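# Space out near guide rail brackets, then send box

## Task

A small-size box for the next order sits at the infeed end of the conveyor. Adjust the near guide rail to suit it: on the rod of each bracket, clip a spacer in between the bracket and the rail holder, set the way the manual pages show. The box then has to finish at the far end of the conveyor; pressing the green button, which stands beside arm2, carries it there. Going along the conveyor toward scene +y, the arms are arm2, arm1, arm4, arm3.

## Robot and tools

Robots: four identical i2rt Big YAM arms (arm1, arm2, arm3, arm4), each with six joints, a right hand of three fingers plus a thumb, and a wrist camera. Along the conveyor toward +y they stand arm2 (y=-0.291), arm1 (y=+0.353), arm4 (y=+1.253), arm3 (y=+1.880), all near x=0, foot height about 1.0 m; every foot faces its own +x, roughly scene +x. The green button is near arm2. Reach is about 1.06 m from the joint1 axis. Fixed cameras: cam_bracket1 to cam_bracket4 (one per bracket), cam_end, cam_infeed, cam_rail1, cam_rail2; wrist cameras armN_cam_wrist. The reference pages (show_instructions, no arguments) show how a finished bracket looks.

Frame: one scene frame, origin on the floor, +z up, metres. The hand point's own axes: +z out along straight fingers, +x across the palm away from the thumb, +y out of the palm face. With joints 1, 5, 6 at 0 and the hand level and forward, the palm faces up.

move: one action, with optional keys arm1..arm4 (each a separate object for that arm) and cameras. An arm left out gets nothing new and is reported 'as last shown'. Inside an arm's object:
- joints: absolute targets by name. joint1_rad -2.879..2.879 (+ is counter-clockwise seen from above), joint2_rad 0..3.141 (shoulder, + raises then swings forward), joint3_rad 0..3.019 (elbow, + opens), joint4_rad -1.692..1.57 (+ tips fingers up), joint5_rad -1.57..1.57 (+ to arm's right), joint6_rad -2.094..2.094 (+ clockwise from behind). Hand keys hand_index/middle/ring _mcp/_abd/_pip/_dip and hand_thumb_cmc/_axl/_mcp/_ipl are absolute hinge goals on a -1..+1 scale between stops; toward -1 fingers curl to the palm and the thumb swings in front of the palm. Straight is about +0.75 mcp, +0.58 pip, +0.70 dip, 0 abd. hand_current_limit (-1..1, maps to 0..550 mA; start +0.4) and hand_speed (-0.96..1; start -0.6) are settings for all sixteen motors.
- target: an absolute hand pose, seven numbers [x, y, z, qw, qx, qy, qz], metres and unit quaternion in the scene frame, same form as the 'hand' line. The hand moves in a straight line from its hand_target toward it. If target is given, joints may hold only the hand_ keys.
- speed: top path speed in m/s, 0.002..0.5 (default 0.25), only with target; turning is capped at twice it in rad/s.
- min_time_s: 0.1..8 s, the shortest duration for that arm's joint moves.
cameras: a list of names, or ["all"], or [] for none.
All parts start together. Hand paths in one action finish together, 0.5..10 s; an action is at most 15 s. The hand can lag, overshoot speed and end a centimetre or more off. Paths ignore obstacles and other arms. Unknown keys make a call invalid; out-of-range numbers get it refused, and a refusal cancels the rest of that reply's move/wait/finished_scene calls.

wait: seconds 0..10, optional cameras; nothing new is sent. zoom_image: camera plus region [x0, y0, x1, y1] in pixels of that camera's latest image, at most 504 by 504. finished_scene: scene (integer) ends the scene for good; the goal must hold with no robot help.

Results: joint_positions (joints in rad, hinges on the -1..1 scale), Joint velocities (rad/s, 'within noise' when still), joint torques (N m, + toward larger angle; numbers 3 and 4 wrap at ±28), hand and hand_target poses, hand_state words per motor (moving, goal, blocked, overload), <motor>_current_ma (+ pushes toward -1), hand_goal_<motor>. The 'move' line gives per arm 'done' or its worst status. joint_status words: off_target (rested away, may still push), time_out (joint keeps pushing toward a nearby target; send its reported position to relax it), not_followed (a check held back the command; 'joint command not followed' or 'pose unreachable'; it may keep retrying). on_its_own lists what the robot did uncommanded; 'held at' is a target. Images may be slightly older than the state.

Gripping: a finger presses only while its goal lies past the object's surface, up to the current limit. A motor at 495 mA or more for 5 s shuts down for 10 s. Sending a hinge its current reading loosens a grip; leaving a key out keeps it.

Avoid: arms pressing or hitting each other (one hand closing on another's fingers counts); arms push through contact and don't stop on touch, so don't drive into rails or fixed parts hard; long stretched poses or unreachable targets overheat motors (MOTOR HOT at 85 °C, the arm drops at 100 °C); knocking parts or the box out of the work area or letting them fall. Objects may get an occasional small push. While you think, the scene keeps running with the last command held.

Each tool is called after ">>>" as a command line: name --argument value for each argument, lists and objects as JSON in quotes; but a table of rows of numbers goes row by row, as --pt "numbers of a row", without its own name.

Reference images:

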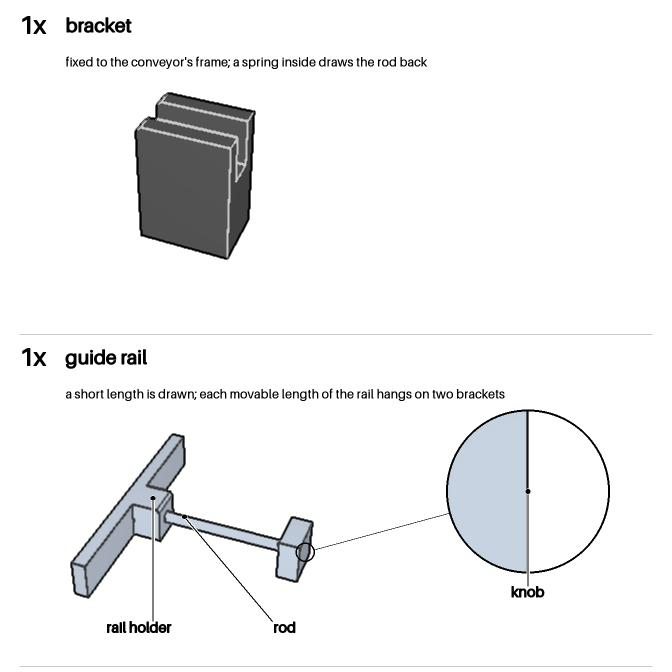

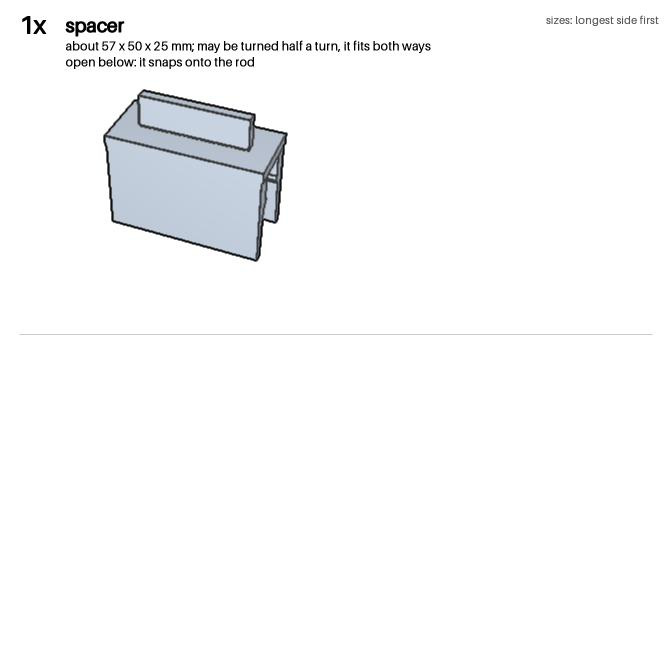

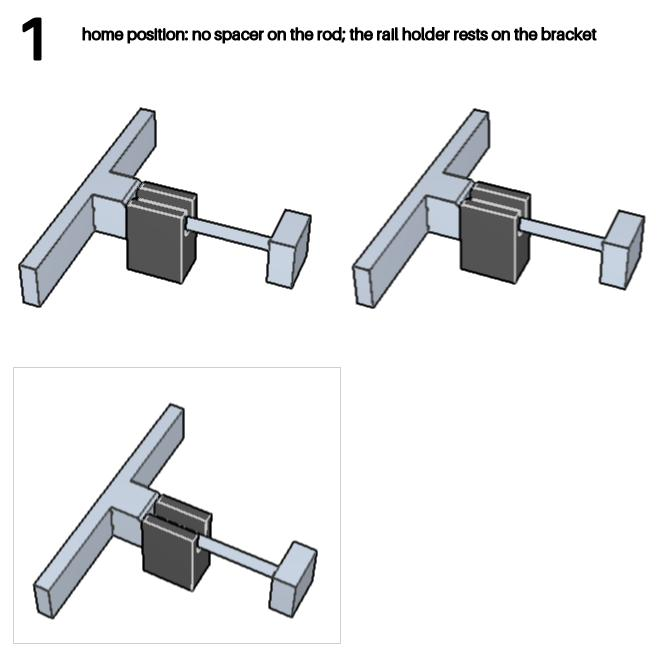

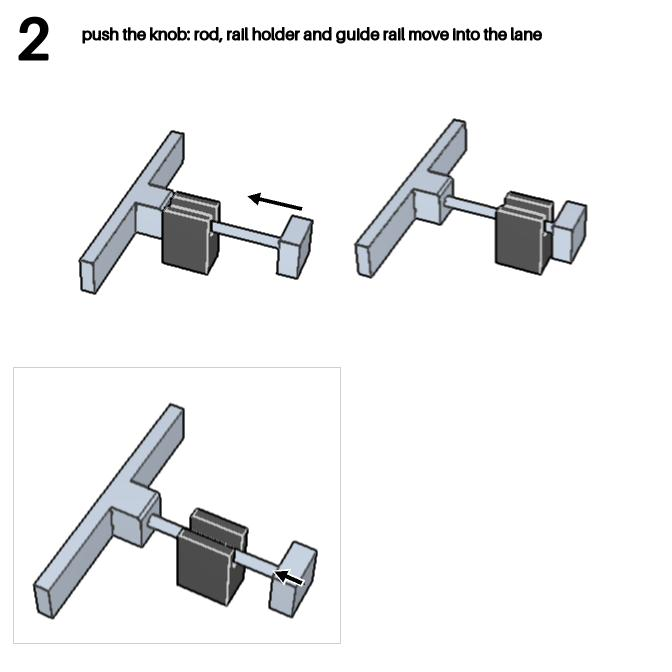

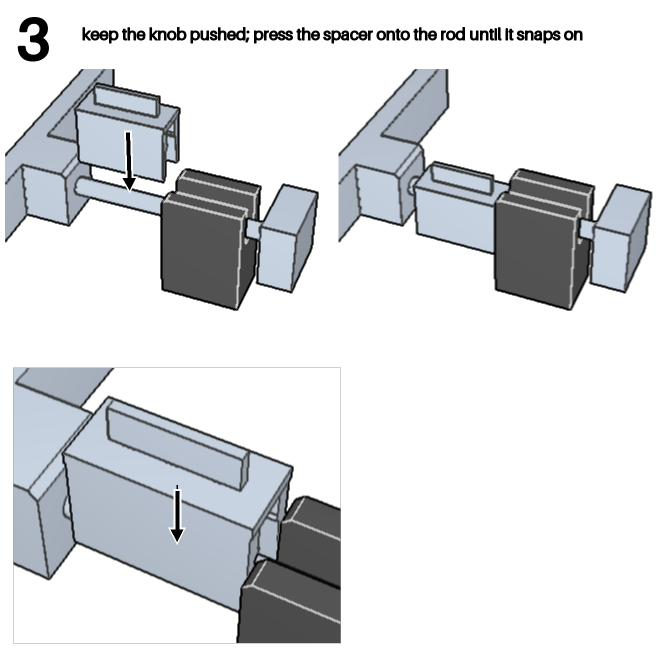

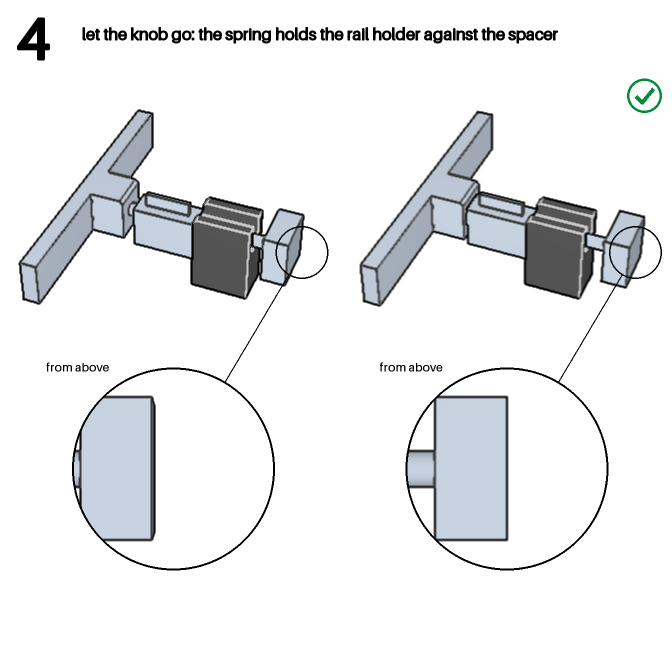

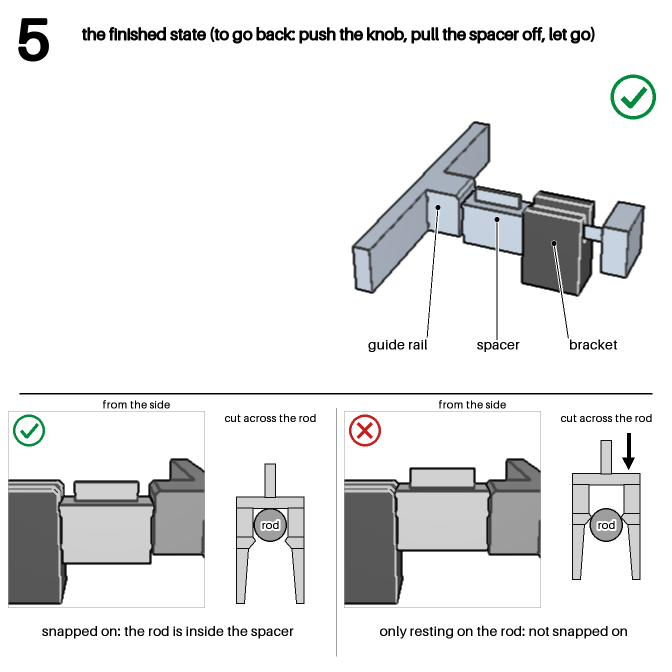

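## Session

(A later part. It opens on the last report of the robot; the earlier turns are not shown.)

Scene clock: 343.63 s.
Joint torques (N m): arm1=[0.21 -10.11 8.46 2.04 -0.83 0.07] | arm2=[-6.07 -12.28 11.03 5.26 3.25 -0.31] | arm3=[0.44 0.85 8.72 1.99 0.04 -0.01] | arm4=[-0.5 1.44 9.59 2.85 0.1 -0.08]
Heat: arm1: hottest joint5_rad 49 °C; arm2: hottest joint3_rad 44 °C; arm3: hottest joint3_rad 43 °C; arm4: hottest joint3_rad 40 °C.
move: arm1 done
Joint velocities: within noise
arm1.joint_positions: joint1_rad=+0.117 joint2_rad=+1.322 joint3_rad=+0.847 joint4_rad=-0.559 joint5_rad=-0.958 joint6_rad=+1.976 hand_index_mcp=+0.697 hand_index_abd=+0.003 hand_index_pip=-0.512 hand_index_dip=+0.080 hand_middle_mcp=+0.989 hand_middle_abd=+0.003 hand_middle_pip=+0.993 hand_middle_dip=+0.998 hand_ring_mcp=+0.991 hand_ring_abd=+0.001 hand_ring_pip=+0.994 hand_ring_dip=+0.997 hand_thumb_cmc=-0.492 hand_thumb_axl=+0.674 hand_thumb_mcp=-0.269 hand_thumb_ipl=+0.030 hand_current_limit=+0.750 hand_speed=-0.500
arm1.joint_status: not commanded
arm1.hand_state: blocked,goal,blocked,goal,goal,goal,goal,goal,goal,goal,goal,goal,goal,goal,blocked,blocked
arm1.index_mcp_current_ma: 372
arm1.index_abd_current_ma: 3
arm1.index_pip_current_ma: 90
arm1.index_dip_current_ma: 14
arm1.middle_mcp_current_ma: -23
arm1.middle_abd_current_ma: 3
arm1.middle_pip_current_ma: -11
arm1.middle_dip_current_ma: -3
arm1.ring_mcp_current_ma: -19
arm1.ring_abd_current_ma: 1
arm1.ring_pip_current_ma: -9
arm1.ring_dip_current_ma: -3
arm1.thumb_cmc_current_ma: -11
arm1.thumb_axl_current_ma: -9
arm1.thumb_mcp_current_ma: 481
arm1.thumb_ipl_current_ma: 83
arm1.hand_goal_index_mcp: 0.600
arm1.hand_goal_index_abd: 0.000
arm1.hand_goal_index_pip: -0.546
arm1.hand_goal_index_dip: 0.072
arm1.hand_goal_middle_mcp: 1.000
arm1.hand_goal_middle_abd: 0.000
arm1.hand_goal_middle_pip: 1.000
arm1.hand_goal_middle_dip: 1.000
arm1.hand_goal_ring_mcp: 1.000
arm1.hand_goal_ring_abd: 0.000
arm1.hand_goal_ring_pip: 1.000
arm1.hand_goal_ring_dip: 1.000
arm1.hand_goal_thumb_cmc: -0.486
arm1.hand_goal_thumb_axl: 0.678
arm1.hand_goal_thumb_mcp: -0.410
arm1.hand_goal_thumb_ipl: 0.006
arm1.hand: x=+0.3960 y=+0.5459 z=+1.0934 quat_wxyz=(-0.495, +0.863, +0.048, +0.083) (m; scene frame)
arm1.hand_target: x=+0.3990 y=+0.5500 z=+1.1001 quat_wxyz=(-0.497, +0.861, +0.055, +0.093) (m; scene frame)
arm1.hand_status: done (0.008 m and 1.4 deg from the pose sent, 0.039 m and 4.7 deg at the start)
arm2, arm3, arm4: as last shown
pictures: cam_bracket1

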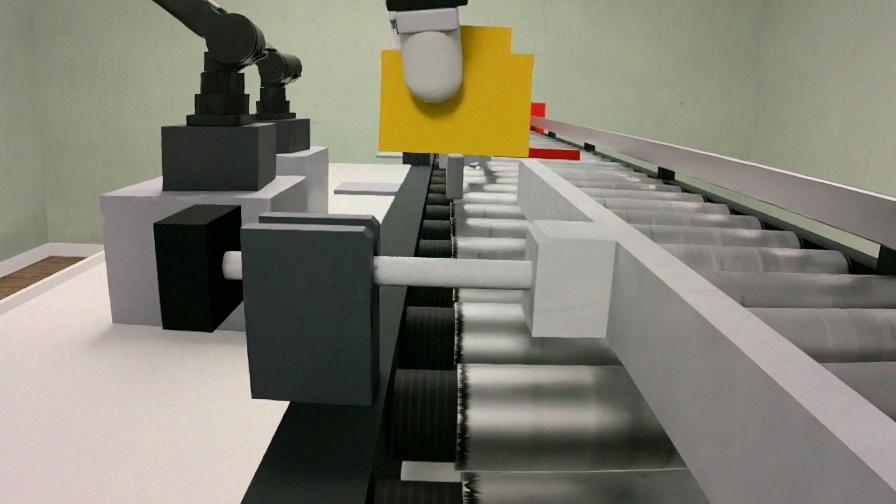

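>>> move --arm1 '{"target": [0.398, 0.550, 1.072, 0.4963, -0.8595, -0.0609, -0.1055], "speed": 0.08}' --cameras '["cam_bracket1"]'

>>> zoom_image --camera "cam_bracket1" --region '[375, 120, 535, 220]'

Scene clock: 344.90 s.
Joint torques (N m): arm1=[0.32 -8 7.95 2.19 -0.78 0.07] | arm2=[-5.71 -11.28 10.96 5.07 3.27 -0.32] | arm3=[0.56 0.73 8.66 1.92 0 0] | arm4=[-0.56 1.49 9.62 2.85 0.09 -0.09]
Heat: arm1: hottest joint5_rad 49 °C; arm2: hottest joint3_rad 44 °C; arm3: hottest joint3_rad 43 °C; arm4: hottest joint3_rad 40 °C.
move: arm1 done
Joint velocities: within noise
arm1.joint_positions: joint1_rad=+0.118 joint2_rad=+1.322 joint3_rad=+0.784 joint4_rad=-0.441 joint5_rad=-0.949 joint6_rad=+1.979 hand_index_mcp=+0.697 hand_index_abd=+0.003 hand_index_pip=-0.512 hand_index_dip=+0.080 hand_middle_mcp=+0.989 hand_middle_abd=+0.003 hand_middle_pip=+0.993 hand_middle_dip=+0.998 hand_ring_mcp=+0.991 hand_ring_abd=+0.001 hand_ring_pip=+0.994 hand_ring_dip=+0.997 hand_thumb_cmc=-0.492 hand_thumb_axl=+0.674 hand_thumb_mcp=-0.269 hand_thumb_ipl=+0.030 hand_current_limit=+0.750 hand_speed=-0.500
arm1.joint_status: not commanded
arm1.hand_state: blocked,goal,blocked,goal,goal,goal,goal,goal,goal,goal,goal,goal,goal,goal,blocked,blocked
arm1.index_mcp_current_ma: 372
arm1.index_abd_current_ma: 3
arm1.index_pip_current_ma: 90
arm1.index_dip_current_ma: 14
arm1.middle_mcp_current_ma: -23
arm1.middle_abd_current_ma: 3
arm1.middle_pip_current_ma: -11
arm1.middle_dip_current_ma: -3
arm1.ring_mcp_current_ma: -19
arm1.ring_abd_current_ma: 1
arm1.ring_pip_current_ma: -9
arm1.ring_dip_current_ma: -3
arm1.thumb_cmc_current_ma: -11
arm1.thumb_axl_current_ma: -9
arm1.thumb_mcp_current_ma: 481
arm1.thumb_ipl_current_ma: 83
arm1.hand_goal_index_mcp: 0.600
arm1.hand_goal_index_abd: 0.000
arm1.hand_goal_index_pip: -0.546
arm1.hand_goal_index_dip: 0.072
arm1.hand_goal_middle_mcp: 1.000
arm1.hand_goal_middle_abd: 0.000
arm1.hand_goal_middle_pip: 1.000
arm1.hand_goal_middle_dip: 1.000
arm1.hand_goal_ring_mcp: 1.000
arm1.hand_goal_ring_abd: 0.000
arm1.hand_goal_ring_pip: 1.000
arm1.hand_goal_ring_dip: 1.000
arm1.hand_goal_thumb_cmc: -0.486
arm1.hand_goal_thumb_axl: 0.678
arm1.hand_goal_thumb_mcp: -0.410
arm1.hand_goal_thumb_ipl: 0.006
arm1.hand: x=+0.3971 y=+0.5457 z=+1.0761 quat_wxyz=(-0.497, +0.859, +0.060, +0.108) (m; scene frame)
arm1.hand_target: x=+0.3978 y=+0.5500 z=+1.0721 quat_wxyz=(-0.496, +0.860, +0.061, +0.105) (m; scene frame)
arm1.hand_status: done (0.006 m and 0.3 deg from the pose sent, 0.022 m and 3.0 deg at the start)
arm2.joint_positions: joint1_rad=+0.964 joint2_rad=+1.648 joint3_rad=+0.846 joint4_rad=-0.798 joint5_rad=+0.057 joint6_rad=+0.791 hand_index_mcp=-0.459 hand_index_abd=-0.037 hand_index_pip=-0.992 hand_index_dip=+0.837 hand_middle_mcp=-0.473 hand_middle_abd=+0.004 hand_middle_pip=-0.997 hand_middle_dip=+0.838 hand_ring_mcp=-0.467 hand_ring_abd=+0.001 hand_ring_pip=-0.998 hand_ring_dip=+0.842 hand_thumb_cmc=+0.712 hand_thumb_axl=+0.677 hand_thumb_mcp=+0.221 hand_thumb_ipl=+0.165 hand_current_limit=+0.600 hand_speed=-0.500
arm2.joint_status: not commanded
arm2.hand_state: goal,blocked,goal,goal,goal,goal,goal,goal,goal,goal,goal,goal,goal,goal,goal,goal
arm2.index_mcp_current_ma: 6
arm2.index_abd_current_ma: -16
arm2.index_pip_current_ma: 1
arm2.index_dip_current_ma: 0
arm2.middle_mcp_current_ma: 1
arm2.middle_abd_current_ma: 0
arm2.middle_pip_current_ma: 0
arm2.middle_dip_current_ma: 0
arm2.ring_mcp_current_ma: 2
arm2.ring_abd_current_ma: 0
arm2.ring_pip_current_ma: 0
arm2.ring_dip_current_ma: 0
arm2.thumb_cmc_current_ma: 0
arm2.thumb_axl_current_ma: 0
arm2.thumb_mcp_current_ma: -1
arm2.thumb_ipl_current_ma: 0
arm2.hand_goal_index_mcp: -0.478
arm2.hand_goal_index_abd: 0.000
arm2.hand_goal_index_pip: -1.000
arm2.hand_goal_index_dip: 0.840
arm2.hand_goal_middle_mcp: -0.478
arm2.hand_goal_middle_abd: 0.000
arm2.hand_goal_middle_pip: -1.000
arm2.hand_goal_middle_dip: 0.840
arm2.hand_goal_ring_mcp: -0.478
arm2.hand_goal_ring_abd: 0.000
arm2.hand_goal_ring_pip: -1.000
arm2.hand_goal_ring_dip: 0.840
arm2.hand_goal_thumb_cmc: 0.714
arm2.hand_goal_thumb_axl: 0.678
arm2.hand_goal_thumb_mcp: 0.226
arm2.hand_goal_thumb_ipl: 0.168
arm2.hand: x=+0.2881 y=-0.0447 z=+0.9922 quat_wxyz=(+0.027, +0.699, +0.715, -0.017) (m; scene frame)
arm2.hand_target: x=+0.3525 y=-0.0354 z=+1.0221 quat_wxyz=(+0.065, +0.707, +0.702, +0.058) (m; scene frame)
arm2.hand_status: not commanded
arm3.joint_positions: joint1_rad=-0.066 joint2_rad=+0.623 joint3_rad=+1.407 joint4_rad=-1.267 joint5_rad=-0.036 joint6_rad=+1.128 hand_index_mcp=+0.754 hand_index_abd=+0.001 hand_index_pip=+0.577 hand_index_dip=+0.696 hand_middle_mcp=+0.754 hand_middle_abd=+0.001 hand_middle_pip=+0.577 hand_middle_dip=+0.696 hand_ring_mcp=+0.754 hand_ring_abd=+0.001 hand_ring_pip=+0.577 hand_ring_dip=+0.696 hand_thumb_cmc=+0.714 hand_thumb_axl=+0.677 hand_thumb_mcp=+0.226 hand_thumb_ipl=+0.168 hand_current_limit=+0.400 hand_speed=-0.600
arm3.joint_status: not commanded
arm3.hand_state: goal,goal,goal,goal,goal,goal,goal,goal,goal,goal,goal,goal,goal,goal,goal,goal
arm3.index_mcp_current_ma: 0
arm3.index_abd_current_ma: 0
arm3.index_pip_current_ma: 1
arm3.index_dip_current_ma: 0
arm3.middle_mcp_current_ma: 0
arm3.middle_abd_current_ma: 1
arm3.middle_pip_current_ma: 1
arm3.middle_dip_current_ma: 0
arm3.ring_mcp_current_ma: 0
arm3.ring_abd_current_ma: 0
arm3.ring_pip_current_ma: 1
arm3.ring_dip_current_ma: 0
arm3.thumb_cmc_current_ma: 0
arm3.thumb_axl_current_ma: -1
arm3.thumb_mcp_current_ma: 0
arm3.thumb_ipl_current_ma: 0
arm3.hand_goal_index_mcp: 0.754
arm3.hand_goal_index_abd: 0.000
arm3.hand_goal_index_pip: 0.576
arm3.hand_goal_index_dip: 0.696
arm3.hand_goal_middle_mcp: 0.754
arm3.hand_goal_middle_abd: 0.000
arm3.hand_goal_middle_pip: 0.576
arm3.hand_goal_middle_dip: 0.696
arm3.hand_goal_ring_mcp: 0.754
arm3.hand_goal_ring_abd: 0.000
arm3.hand_goal_ring_pip: 0.576
arm3.hand_goal_ring_dip: 0.696
arm3.hand_goal_thumb_cmc: 0.714
arm3.hand_goal_thumb_axl: 0.678
arm3.hand_goal_thumb_mcp: 0.226
arm3.hand_goal_thumb_ipl: 0.168
arm3.hand: x=+0.1674 y=+1.7468 z=+1.5789 quat_wxyz=(+0.148, +0.846, +0.109, +0.500) (m; scene frame)
arm3.hand_target: x=+0.1644 y=+1.7474 z=+1.5900 quat_wxyz=(+0.152, +0.840, +0.109, +0.510) (m; scene frame)
arm3.hand_status: not commanded
arm4.joint_positions: joint1_rad=+0.036 joint2_rad=+0.636 joint3_rad=+1.438 joint4_rad=-1.159 joint5_rad=-0.065 joint6_rad=+1.072 hand_index_mcp=+0.755 hand_index_abd=+0.001 hand_index_pip=+0.577 hand_index_dip=+0.696 hand_middle_mcp=+0.755 hand_middle_abd=+0.001 hand_middle_pip=+0.577 hand_middle_dip=+0.696 hand_ring_mcp=+0.755 hand_ring_abd=+0.001 hand_ring_pip=+0.577 hand_ring_dip=+0.696 hand_thumb_cmc=+0.715 hand_thumb_axl=+0.677 hand_thumb_mcp=+0.226 hand_thumb_ipl=+0.168 hand_current_limit=+0.400 hand_speed=-0.600
arm4.joint_status: not commanded
arm4.hand_state: goal,goal,goal,goal,goal,goal,goal,goal,goal,goal,goal,goal,goal,goal,goal,goal
arm4.index_mcp_current_ma: 2
arm4.index_abd_current_ma: 1
arm4.index_pip_current_ma: 1
arm4.index_dip_current_ma: 0
arm4.middle_mcp_current_ma: 2
arm4.middle_abd_current_ma: 0
arm4.middle_pip_current_ma: 1
arm4.middle_dip_current_ma: 0
arm4.ring_mcp_current_ma: 2
arm4.ring_abd_current_ma: 1
arm4.ring_pip_current_ma: 1
arm4.ring_dip_current_ma: 0
arm4.thumb_cmc_current_ma: 2
arm4.thumb_axl_current_ma: -1
arm4.thumb_mcp_current_ma: 0
arm4.thumb_ipl_current_ma: 0
arm4.hand_goal_index_mcp: 0.754
arm4.hand_goal_index_abd: 0.000
arm4.hand_goal_index_pip: 0.576
arm4.hand_goal_index_dip: 0.696
arm4.hand_goal_middle_mcp: 0.754
arm4.hand_goal_middle_abd: 0.000
arm4.hand_goal_middle_pip: 0.576
arm4.hand_goal_middle_dip: 0.696
arm4.hand_goal_ring_mcp: 0.754
arm4.hand_goal_ring_abd: 0.000
arm4.hand_goal_ring_pip: 0.576
arm4.hand_goal_ring_dip: 0.696
arm4.hand_goal_thumb_cmc: 0.714
arm4.hand_goal_thumb_axl: 0.678
arm4.hand_goal_thumb_mcp: 0.226
arm4.hand_goal_thumb_ipl: 0.168
arm4.hand: x=+0.3151 y=+1.2167 z=+1.6294 quat_wxyz=(+0.081, +0.779, +0.272, +0.559) (m; scene frame)
arm4.hand_target: x=+0.3107 y=+1.2162 z=+1.6444 quat_wxyz=(+0.084, +0.770, +0.270, +0.572) (m; scene frame)
arm4.hand_status: not commanded
pictures: cam_bracket1

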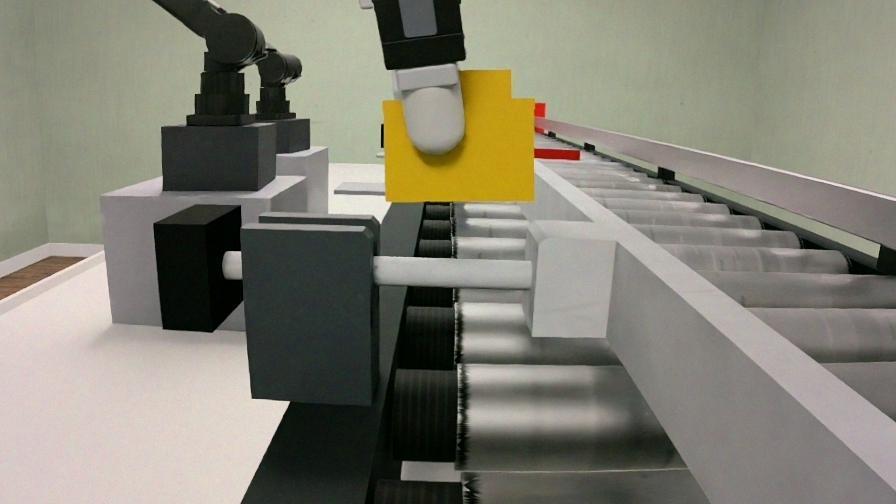

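Scaled by 3.150 from the camera's 896x504 image, which has a finer 1280x720 frame.

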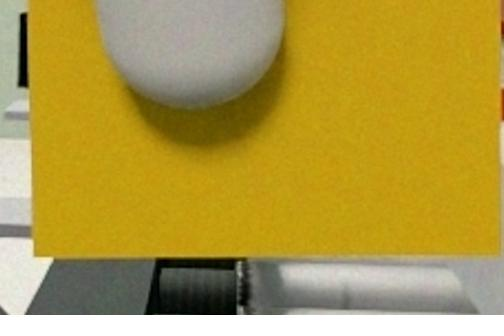

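>>> move --arm1 '{"target": [0.3945, 0.549, 1.045, 0.4963, -0.8595, -0.0609, -0.1055], "speed": 0.08}' --cameras '["cam_bracket1"]'

>>> zoom_image --camera "cam_bracket1" --region '[375, 160, 535, 260]'

Scene clock: 345.97 s.
Joint torques (N m): arm1=[0.32 -8.29 7.5 2.18 -0.81 0.06] | arm2=[-5.95 -12.1 10.85 5.03 3.17 -0.35] | arm3=[1.08 1.08 8.62 2.09 0.01 0] | arm4=[-0.5 1.38 9.63 2.89 0.1 -0.08]
Heat: arm1: hottest joint5_rad 49 °C; arm2: hottest joint3_rad 44 °C; arm3: hottest joint3_rad 43 °C; arm4: hottest joint3_rad 40 °C.
move: arm1 done
Joint velocities: within noise
arm1.joint_positions: joint1_rad=+0.118 joint2_rad=+1.363 joint3_rad=+0.736 joint4_rad=-0.354 joint5_rad=-0.949 joint6_rad=+1.979 hand_index_mcp=+0.697 hand_index_abd=+0.003 hand_index_pip=-0.512 hand_index_dip=+0.080 hand_middle_mcp=+0.989 hand_middle_abd=+0.003 hand_middle_pip=+0.993 hand_middle_dip=+0.998 hand_ring_mcp=+0.991 hand_ring_abd=+0.001 hand_ring_pip=+0.994 hand_ring_dip=+0.997 hand_thumb_cmc=-0.494 hand_thumb_axl=+0.672 hand_thumb_mcp=-0.269 hand_thumb_ipl=+0.030 hand_current_limit=+0.750 hand_speed=-0.500
arm1.joint_status: not commanded
arm1.hand_state: blocked,goal,blocked,goal,goal,goal,goal,goal,goal,goal,goal,goal,goal,goal,blocked,blocked
arm1.index_mcp_current_ma: 372
arm1.index_abd_current_ma: 3
arm1.index_pip_current_ma: 90
arm1.index_dip_current_ma: 14
arm1.middle_mcp_current_ma: -23
arm1.middle_abd_current_ma: 3
arm1.middle_pip_current_ma: -11
arm1.middle_dip_current_ma: -3
arm1.ring_mcp_current_ma: -19
arm1.ring_abd_current_ma: 1
arm1.ring_pip_current_ma: -9
arm1.ring_dip_current_ma: -3
arm1.thumb_cmc_current_ma: -14
arm1.thumb_axl_current_ma: -12
arm1.thumb_mcp_current_ma: 481
arm1.thumb_ipl_current_ma: 83
arm1.hand_goal_index_mcp: 0.600
arm1.hand_goal_index_abd: 0.000
arm1.hand_goal_index_pip: -0.546
arm1.hand_goal_index_dip: 0.072
arm1.hand_goal_middle_mcp: 1.000
arm1.hand_goal_middle_abd: 0.000
arm1.hand_goal_middle_pip: 1.000
arm1.hand_goal_middle_dip: 1.000
arm1.hand_goal_ring_mcp: 1.000
arm1.hand_goal_ring_abd: 0.000
arm1.hand_goal_ring_pip: 1.000
arm1.hand_goal_ring_dip: 1.000
arm1.hand_goal_thumb_cmc: -0.486
arm1.hand_goal_thumb_axl: 0.678
arm1.hand_goal_thumb_mcp: -0.410
arm1.hand_goal_thumb_ipl: 0.006
arm1.hand: x=+0.3940 y=+0.5448 z=+1.0484 quat_wxyz=(-0.496, +0.860, +0.059, +0.107) (m; scene frame)
arm1.hand_target: x=+0.3944 y=+0.5490 z=+1.0451 quat_wxyz=(-0.496, +0.860, +0.061, +0.105) (m; scene frame)
arm1.hand_status: done (0.005 m and 0.3 deg from the pose sent, 0.031 m and 0.3 deg at the start)
arm2, arm3, arm4: as last shown
pictures: cam_bracket1

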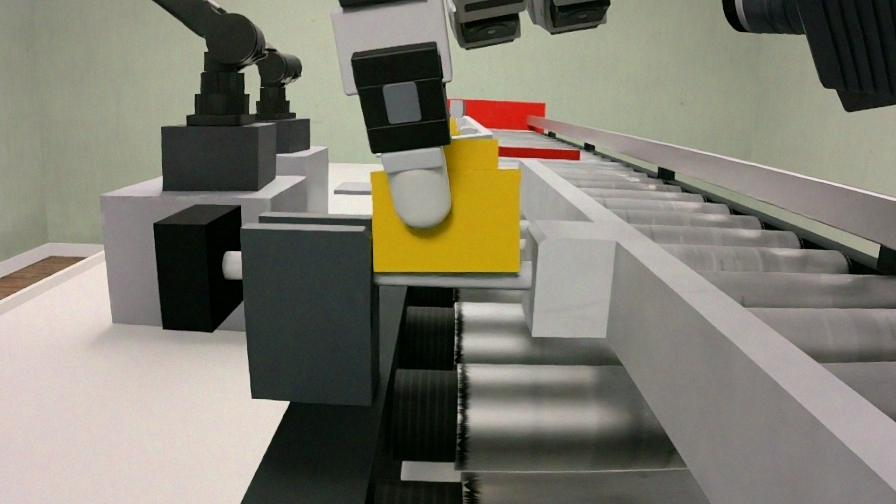

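Scaled by 3.150 from the camera's 896x504 image, which has a finer 1280x720 frame.

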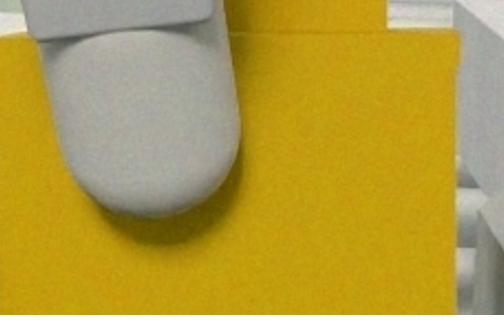

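>>> move --arm1 '{"target": [0.3985, 0.549, 1.042, 0.4963, -0.8595, -0.0609, -0.1055], "speed": 0.06}' --cameras '["cam_bracket1"]'

>>> zoom_image --camera "cam_bracket1" --region '[350, 150, 550, 330]'

Scene clock: 347.03 s.
Joint torques (N m): arm1=[0.03 -8.06 7.99 2.15 -0.89 0.02] | arm2=[-5.66 -11.22 10.86 4.98 3.23 -0.31] | arm3=[0.44 0.38 8.7 1.88 0.03 -0.01] | arm4=[-0.56 1.44 9.61 2.86 0.1 -0.08]
Heat: arm1: hottest joint5_rad 48 °C; arm2: hottest joint3_rad 44 °C; arm3: hottest joint3_rad 43 °C; arm4: hottest joint3_rad 40 °C.
move: arm1 done
Joint velocities: within noise
arm1.joint_positions: joint1_rad=+0.118 joint2_rad=+1.375 joint3_rad=+0.736 joint4_rad=-0.346 joint5_rad=-0.949 joint6_rad=+1.979 hand_index_mcp=+0.697 hand_index_abd=+0.003 hand_index_pip=-0.512 hand_index_dip=+0.080 hand_middle_mcp=+0.989 hand_middle_abd=+0.003 hand_middle_pip=+0.993 hand_middle_dip=+0.998 hand_ring_mcp=+0.991 hand_ring_abd=+0.001 hand_ring_pip=+0.994 hand_ring_dip=+0.997 hand_thumb_cmc=-0.494 hand_thumb_axl=+0.672 hand_thumb_mcp=-0.269 hand_thumb_ipl=+0.030 hand_current_limit=+0.750 hand_speed=-0.500
arm1.joint_status: not commanded
arm1.hand_state: blocked,goal,blocked,goal,goal,goal,goal,goal,goal,goal,goal,goal,goal,goal,blocked,blocked
arm1.index_mcp_current_ma: 372
arm1.index_abd_current_ma: 3
arm1.index_pip_current_ma: 90
arm1.index_dip_current_ma: 14
arm1.middle_mcp_current_ma: -23
arm1.middle_abd_current_ma: 3
arm1.middle_pip_current_ma: -11
arm1.middle_dip_current_ma: -3
arm1.ring_mcp_current_ma: -19
arm1.ring_abd_current_ma: 1
arm1.ring_pip_current_ma: -9
arm1.ring_dip_current_ma: -3
arm1.thumb_cmc_current_ma: -15
arm1.thumb_axl_current_ma: -12
arm1.thumb_mcp_current_ma: 481
arm1.thumb_ipl_current_ma: 83
arm1.hand_goal_index_mcp: 0.600
arm1.hand_goal_index_abd: 0.000
arm1.hand_goal_index_pip: -0.546
arm1.hand_goal_index_dip: 0.072
arm1.hand_goal_middle_mcp: 1.000
arm1.hand_goal_middle_abd: 0.000
arm1.hand_goal_middle_pip: 1.000
arm1.hand_goal_middle_dip: 1.000
arm1.hand_goal_ring_mcp: 1.000
arm1.hand_goal_ring_abd: 0.000
arm1.hand_goal_ring_pip: 1.000
arm1.hand_goal_ring_dip: 1.000
arm1.hand_goal_thumb_cmc: -0.486
arm1.hand_goal_thumb_axl: 0.678
arm1.hand_goal_thumb_mcp: -0.410
arm1.hand_goal_thumb_ipl: 0.006
arm1.hand: x=+0.3948 y=+0.5450 z=+1.0445 quat_wxyz=(-0.496, +0.860, +0.058, +0.105) (m; scene frame)
arm1.hand_target: x=+0.3985 y=+0.5490 z=+1.0421 quat_wxyz=(-0.496, +0.860, +0.061, +0.106) (m; scene frame)
arm1.hand_status: done (0.006 m and 0.3 deg from the pose sent, 0.009 m and 0.3 deg at the start)
arm2, arm3, arm4: as last shown
pictures: cam_bracket1

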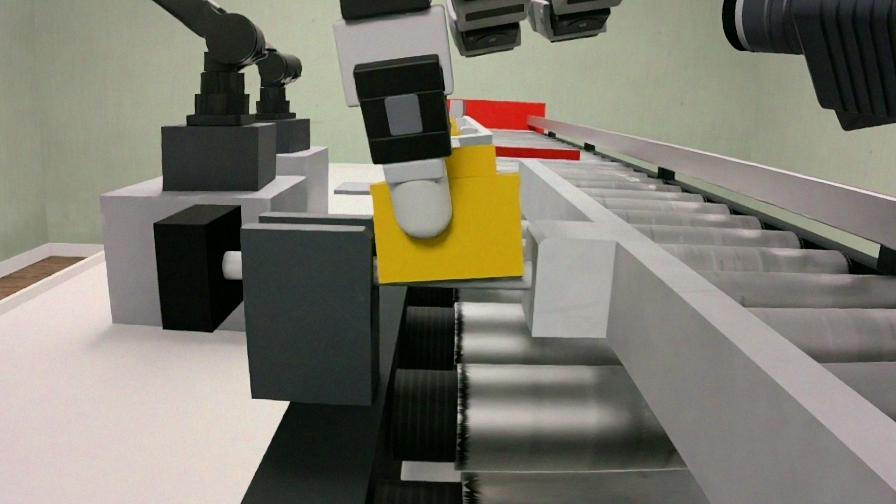

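Scaled by 2.520 from the camera's 896x504 image, which has a finer 1280x720 frame.

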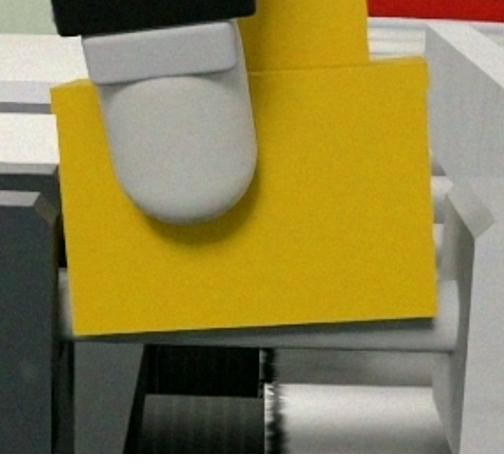

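>>> wait --seconds 0.1 --cameras '["cam_rail1", "arm1_cam_wrist"]'

>>> zoom_image --camera "cam_rail1" --region '[270, 180, 370, 300]'

>>> zoom_image --camera "arm1_cam_wrist" --region '[480, 0, 840, 240]'

Scene clock: 347.53 s.
Joint torques (N m): arm1=[0.03 -8.12 7.99 2.18 -0.89 0.01] | arm2=[-6.59 -12.04 11.04 5 3.23 -0.35] | arm3=[0.21 0.44 8.68 2.07 0 0] | arm4=[-0.5 1.49 9.63 2.84 0.09 -0.08]
Heat: arm1: hottest joint5_rad 48 °C; arm2: hottest joint3_rad 44 °C; arm3: hottest joint3_rad 43 °C; arm4: hottest joint3_rad 40 °C.
Joint velocities: within noise
arm1.joint_positions: joint1_rad=+0.118 joint2_rad=+1.375 joint3_rad=+0.736 joint4_rad=-0.346 joint5_rad=-0.949 joint6_rad=+1.979 hand_index_mcp=+0.697 hand_index_abd=+0.003 hand_index_pip=-0.512 hand_index_dip=+0.080 hand_middle_mcp=+0.989 hand_middle_abd=+0.003 hand_middle_pip=+0.993 hand_middle_dip=+0.998 hand_ring_mcp=+0.991 hand_ring_abd=+0.001 hand_ring_pip=+0.994 hand_ring_dip=+0.997 hand_thumb_cmc=-0.494 hand_thumb_axl=+0.672 hand_thumb_mcp=-0.269 hand_thumb_ipl=+0.030 hand_current_limit=+0.750 hand_speed=-0.500
arm1.joint_status: not commanded
arm1.hand_state: blocked,goal,blocked,goal,goal,goal,goal,goal,goal,goal,goal,goal,goal,goal,blocked,blocked
arm1.index_mcp_current_ma: 372
arm1.index_abd_current_ma: 3
arm1.index_pip_current_ma: 90
arm1.index_dip_current_ma: 14
arm1.middle_mcp_current_ma: -23
arm1.middle_abd_current_ma: 3
arm1.middle_pip_current_ma: -11
arm1.middle_dip_current_ma: -3
arm1.ring_mcp_current_ma: -19
arm1.ring_abd_current_ma: 1
arm1.ring_pip_current_ma: -9
arm1.ring_dip_current_ma: -3
arm1.thumb_cmc_current_ma: -15
arm1.thumb_axl_current_ma: -12
arm1.thumb_mcp_current_ma: 481
arm1.thumb_ipl_current_ma: 83
arm1.hand_goal_index_mcp: 0.600
arm1.hand_goal_index_abd: 0.000
arm1.hand_goal_index_pip: -0.546
arm1.hand_goal_index_dip: 0.072
arm1.hand_goal_middle_mcp: 1.000
arm1.hand_goal_middle_abd: 0.000
arm1.hand_goal_middle_pip: 1.000
arm1.hand_goal_middle_dip: 1.000
arm1.hand_goal_ring_mcp: 1.000
arm1.hand_goal_ring_abd: 0.000
arm1.hand_goal_ring_pip: 1.000
arm1.hand_goal_ring_dip: 1.000
arm1.hand_goal_thumb_cmc: -0.486
arm1.hand_goal_thumb_axl: 0.678
arm1.hand_goal_thumb_mcp: -0.410
arm1.hand_goal_thumb_ipl: 0.006
arm1.hand: x=+0.3948 y=+0.5450 z=+1.0445 quat_wxyz=(-0.496, +0.860, +0.058, +0.105) (m; scene frame)
arm1.hand_target: x=+0.3985 y=+0.5490 z=+1.0421 quat_wxyz=(-0.496, +0.860, +0.061, +0.106) (m; scene frame)
arm1.hand_status: done (0.006 m and 0.3 deg from the pose sent, 0.009 m and 0.3 deg at the start)
arm2.joint_positions: joint1_rad=+0.964 joint2_rad=+1.648 joint3_rad=+0.846 joint4_rad=-0.798 joint5_rad=+0.057 joint6_rad=+0.791 hand_index_mcp=-0.459 hand_index_abd=-0.037 hand_index_pip=-0.992 hand_index_dip=+0.837 hand_middle_mcp=-0.473 hand_middle_abd=+0.004 hand_middle_pip=-0.997 hand_middle_dip=+0.838 hand_ring_mcp=-0.467 hand_ring_abd=+0.001 hand_ring_pip=-0.998 hand_ring_dip=+0.842 hand_thumb_cmc=+0.712 hand_thumb_axl=+0.677 hand_thumb_mcp=+0.221 hand_thumb_ipl=+0.165 hand_current_limit=+0.600 hand_speed=-0.500
arm2.joint_status: not commanded
arm2.hand_state: goal,blocked,goal,goal,goal,goal,goal,goal,goal,goal,goal,goal,goal,goal,goal,goal
arm2.index_mcp_current_ma: 6
arm2.index_abd_current_ma: -16
arm2.index_pip_current_ma: 1
arm2.index_dip_current_ma: 0
arm2.middle_mcp_current_ma: 1
arm2.middle_abd_current_ma: 0
arm2.middle_pip_current_ma: 0
arm2.middle_dip_current_ma: 0
arm2.ring_mcp_current_ma: 2
arm2.ring_abd_current_ma: 0
arm2.ring_pip_current_ma: 0
arm2.ring_dip_current_ma: 0
arm2.thumb_cmc_current_ma: 0
arm2.thumb_axl_current_ma: 0
arm2.thumb_mcp_current_ma: -1
arm2.thumb_ipl_current_ma: 0
arm2.hand_goal_index_mcp: -0.478
arm2.hand_goal_index_abd: 0.000
arm2.hand_goal_index_pip: -1.000
arm2.hand_goal_index_dip: 0.840
arm2.hand_goal_middle_mcp: -0.478
arm2.hand_goal_middle_abd: 0.000
arm2.hand_goal_middle_pip: -1.000
arm2.hand_goal_middle_dip: 0.840
arm2.hand_goal_ring_mcp: -0.478
arm2.hand_goal_ring_abd: 0.000
arm2.hand_goal_ring_pip: -1.000
arm2.hand_goal_ring_dip: 0.840
arm2.hand_goal_thumb_cmc: 0.714
arm2.hand_goal_thumb_axl: 0.678
arm2.hand_goal_thumb_mcp: 0.226
arm2.hand_goal_thumb_ipl: 0.168
arm2.hand: x=+0.2881 y=-0.0447 z=+0.9922 quat_wxyz=(+0.027, +0.699, +0.715, -0.017) (m; scene frame)
arm2.hand_target: x=+0.3525 y=-0.0354 z=+1.0221 quat_wxyz=(+0.065, +0.707, +0.702, +0.058) (m; scene frame)
arm2.hand_status: not commanded
arm3.joint_positions: joint1_rad=-0.066 joint2_rad=+0.623 joint3_rad=+1.407 joint4_rad=-1.267 joint5_rad=-0.036 joint6_rad=+1.128 hand_index_mcp=+0.754 hand_index_abd=+0.001 hand_index_pip=+0.577 hand_index_dip=+0.696 hand_middle_mcp=+0.754 hand_middle_abd=+0.001 hand_middle_pip=+0.577 hand_middle_dip=+0.696 hand_ring_mcp=+0.754 hand_ring_abd=+0.001 hand_ring_pip=+0.577 hand_ring_dip=+0.696 hand_thumb_cmc=+0.714 hand_thumb_axl=+0.677 hand_thumb_mcp=+0.226 hand_thumb_ipl=+0.168 hand_current_limit=+0.400 hand_speed=-0.600
arm3.joint_status: not commanded
arm3.hand_state: goal,goal,goal,goal,goal,goal,goal,goal,goal,goal,goal,goal,goal,goal,goal,goal
arm3.index_mcp_current_ma: 0
arm3.index_abd_current_ma: 0
arm3.index_pip_current_ma: 1
arm3.index_dip_current_ma: 0
arm3.middle_mcp_current_ma: 0
arm3.middle_abd_current_ma: 1
arm3.middle_pip_current_ma: 1
arm3.middle_dip_current_ma: 0
arm3.ring_mcp_current_ma: 0
arm3.ring_abd_current_ma: 0
arm3.ring_pip_current_ma: 1
arm3.ring_dip_current_ma: 0
arm3.thumb_cmc_current_ma: 0
arm3.thumb_axl_current_ma: -1
arm3.thumb_mcp_current_ma: 0
arm3.thumb_ipl_current_ma: 0
arm3.hand_goal_index_mcp: 0.754
arm3.hand_goal_index_abd: 0.000
arm3.hand_goal_index_pip: 0.576
arm3.hand_goal_index_dip: 0.696
arm3.hand_goal_middle_mcp: 0.754
arm3.hand_goal_middle_abd: 0.000
arm3.hand_goal_middle_pip: 0.576
arm3.hand_goal_middle_dip: 0.696
arm3.hand_goal_ring_mcp: 0.754
arm3.hand_goal_ring_abd: 0.000
arm3.hand_goal_ring_pip: 0.576
arm3.hand_goal_ring_dip: 0.696
arm3.hand_goal_thumb_cmc: 0.714
arm3.hand_goal_thumb_axl: 0.678
arm3.hand_goal_thumb_mcp: 0.226
arm3.hand_goal_thumb_ipl: 0.168
arm3.hand: x=+0.1674 y=+1.7468 z=+1.5789 quat_wxyz=(+0.148, +0.846, +0.109, +0.500) (m; scene frame)
arm3.hand_target: x=+0.1644 y=+1.7474 z=+1.5900 quat_wxyz=(+0.152, +0.840, +0.109, +0.510) (m; scene frame)
arm3.hand_status: not commanded
arm4.joint_positions: joint1_rad=+0.036 joint2_rad=+0.636 joint3_rad=+1.438 joint4_rad=-1.159 joint5_rad=-0.065 joint6_rad=+1.072 hand_index_mcp=+0.755 hand_index_abd=+0.001 hand_index_pip=+0.577 hand_index_dip=+0.696 hand_middle_mcp=+0.755 hand_middle_abd=+0.001 hand_middle_pip=+0.577 hand_middle_dip=+0.696 hand_ring_mcp=+0.755 hand_ring_abd=+0.001 hand_ring_pip=+0.577 hand_ring_dip=+0.696 hand_thumb_cmc=+0.715 hand_thumb_axl=+0.677 hand_thumb_mcp=+0.226 hand_thumb_ipl=+0.168 hand_current_limit=+0.400 hand_speed=-0.600
arm4.joint_status: not commanded
arm4.hand_state: goal,goal,goal,goal,goal,goal,goal,goal,goal,goal,goal,goal,goal,goal,goal,goal
arm4.index_mcp_current_ma: 2
arm4.index_abd_current_ma: 1
arm4.index_pip_current_ma: 1
arm4.index_dip_current_ma: 0
arm4.middle_mcp_current_ma: 2
arm4.middle_abd_current_ma: 0
arm4.middle_pip_current_ma: 1
arm4.middle_dip_current_ma: 0
arm4.ring_mcp_current_ma: 2
arm4.ring_abd_current_ma: 1
arm4.ring_pip_current_ma: 1
arm4.ring_dip_current_ma: 0
arm4.thumb_cmc_current_ma: 2
arm4.thumb_axl_current_ma: -1
arm4.thumb_mcp_current_ma: 0
arm4.thumb_ipl_current_ma: 0
arm4.hand_goal_index_mcp: 0.754
arm4.hand_goal_index_abd: 0.000
arm4.hand_goal_index_pip: 0.576
arm4.hand_goal_index_dip: 0.696
arm4.hand_goal_middle_mcp: 0.754
arm4.hand_goal_middle_abd: 0.000
arm4.hand_goal_middle_pip: 0.576
arm4.hand_goal_middle_dip: 0.696
arm4.hand_goal_ring_mcp: 0.754
arm4.hand_goal_ring_abd: 0.000
arm4.hand_goal_ring_pip: 0.576
arm4.hand_goal_ring_dip: 0.696
arm4.hand_goal_thumb_cmc: 0.714
arm4.hand_goal_thumb_axl: 0.678
arm4.hand_goal_thumb_mcp: 0.226
arm4.hand_goal_thumb_ipl: 0.168
arm4.hand: x=+0.3151 y=+1.2167 z=+1.6294 quat_wxyz=(+0.081, +0.779, +0.272, +0.559) (m; scene frame)
arm4.hand_target: x=+0.3107 y=+1.2162 z=+1.6444 quat_wxyz=(+0.084, +0.770, +0.270, +0.572) (m; scene frame)
arm4.hand_status: not commanded
wait: 0.10 s; at rest from the start
pictures: arm1_cam_wrist, cam_rail1
camera_calibration:
arm1_cam_wrist: T_world_to_cam=[[-0.603791, -0.303372, -0.737158, 1.20661], [-0.613024, -0.414403, 0.67266, -0.285824], [-0.509547, 0.858042, 0.0642386, -0.209325], [0, 0, 0, 1]] pos_world=[0.446664, 0.427216, 1.09517]

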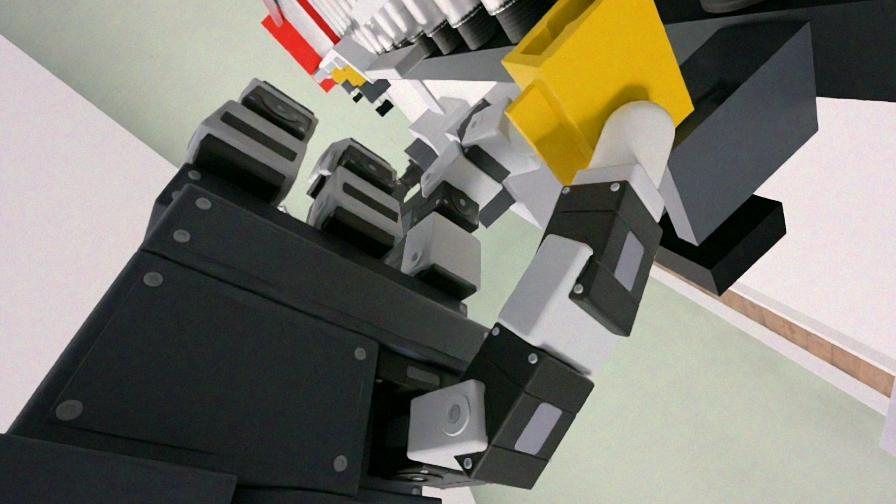

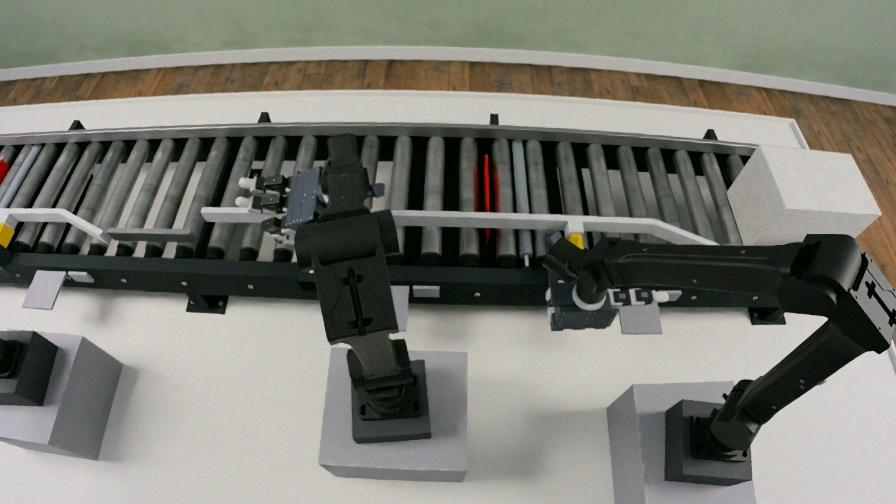

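Scaled by 4.200 from the camera's 896x504 image, which has a finer 1280x720 frame.

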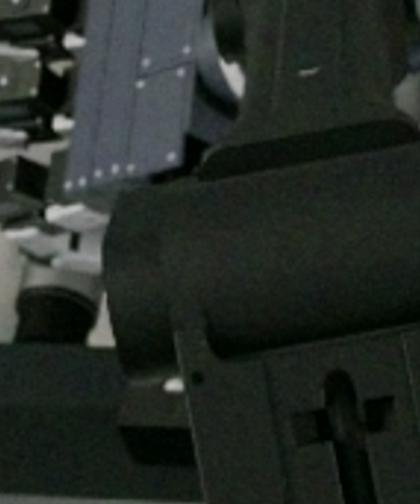

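Scaled by 1.400 from the camera's 896x504 image, which has a finer 1280x720 frame.

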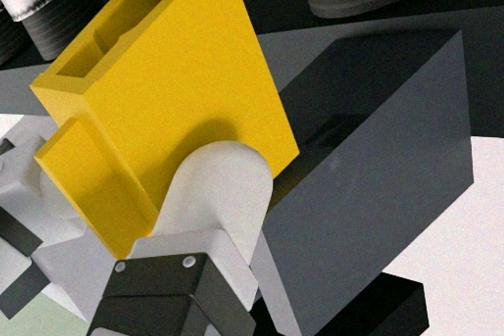

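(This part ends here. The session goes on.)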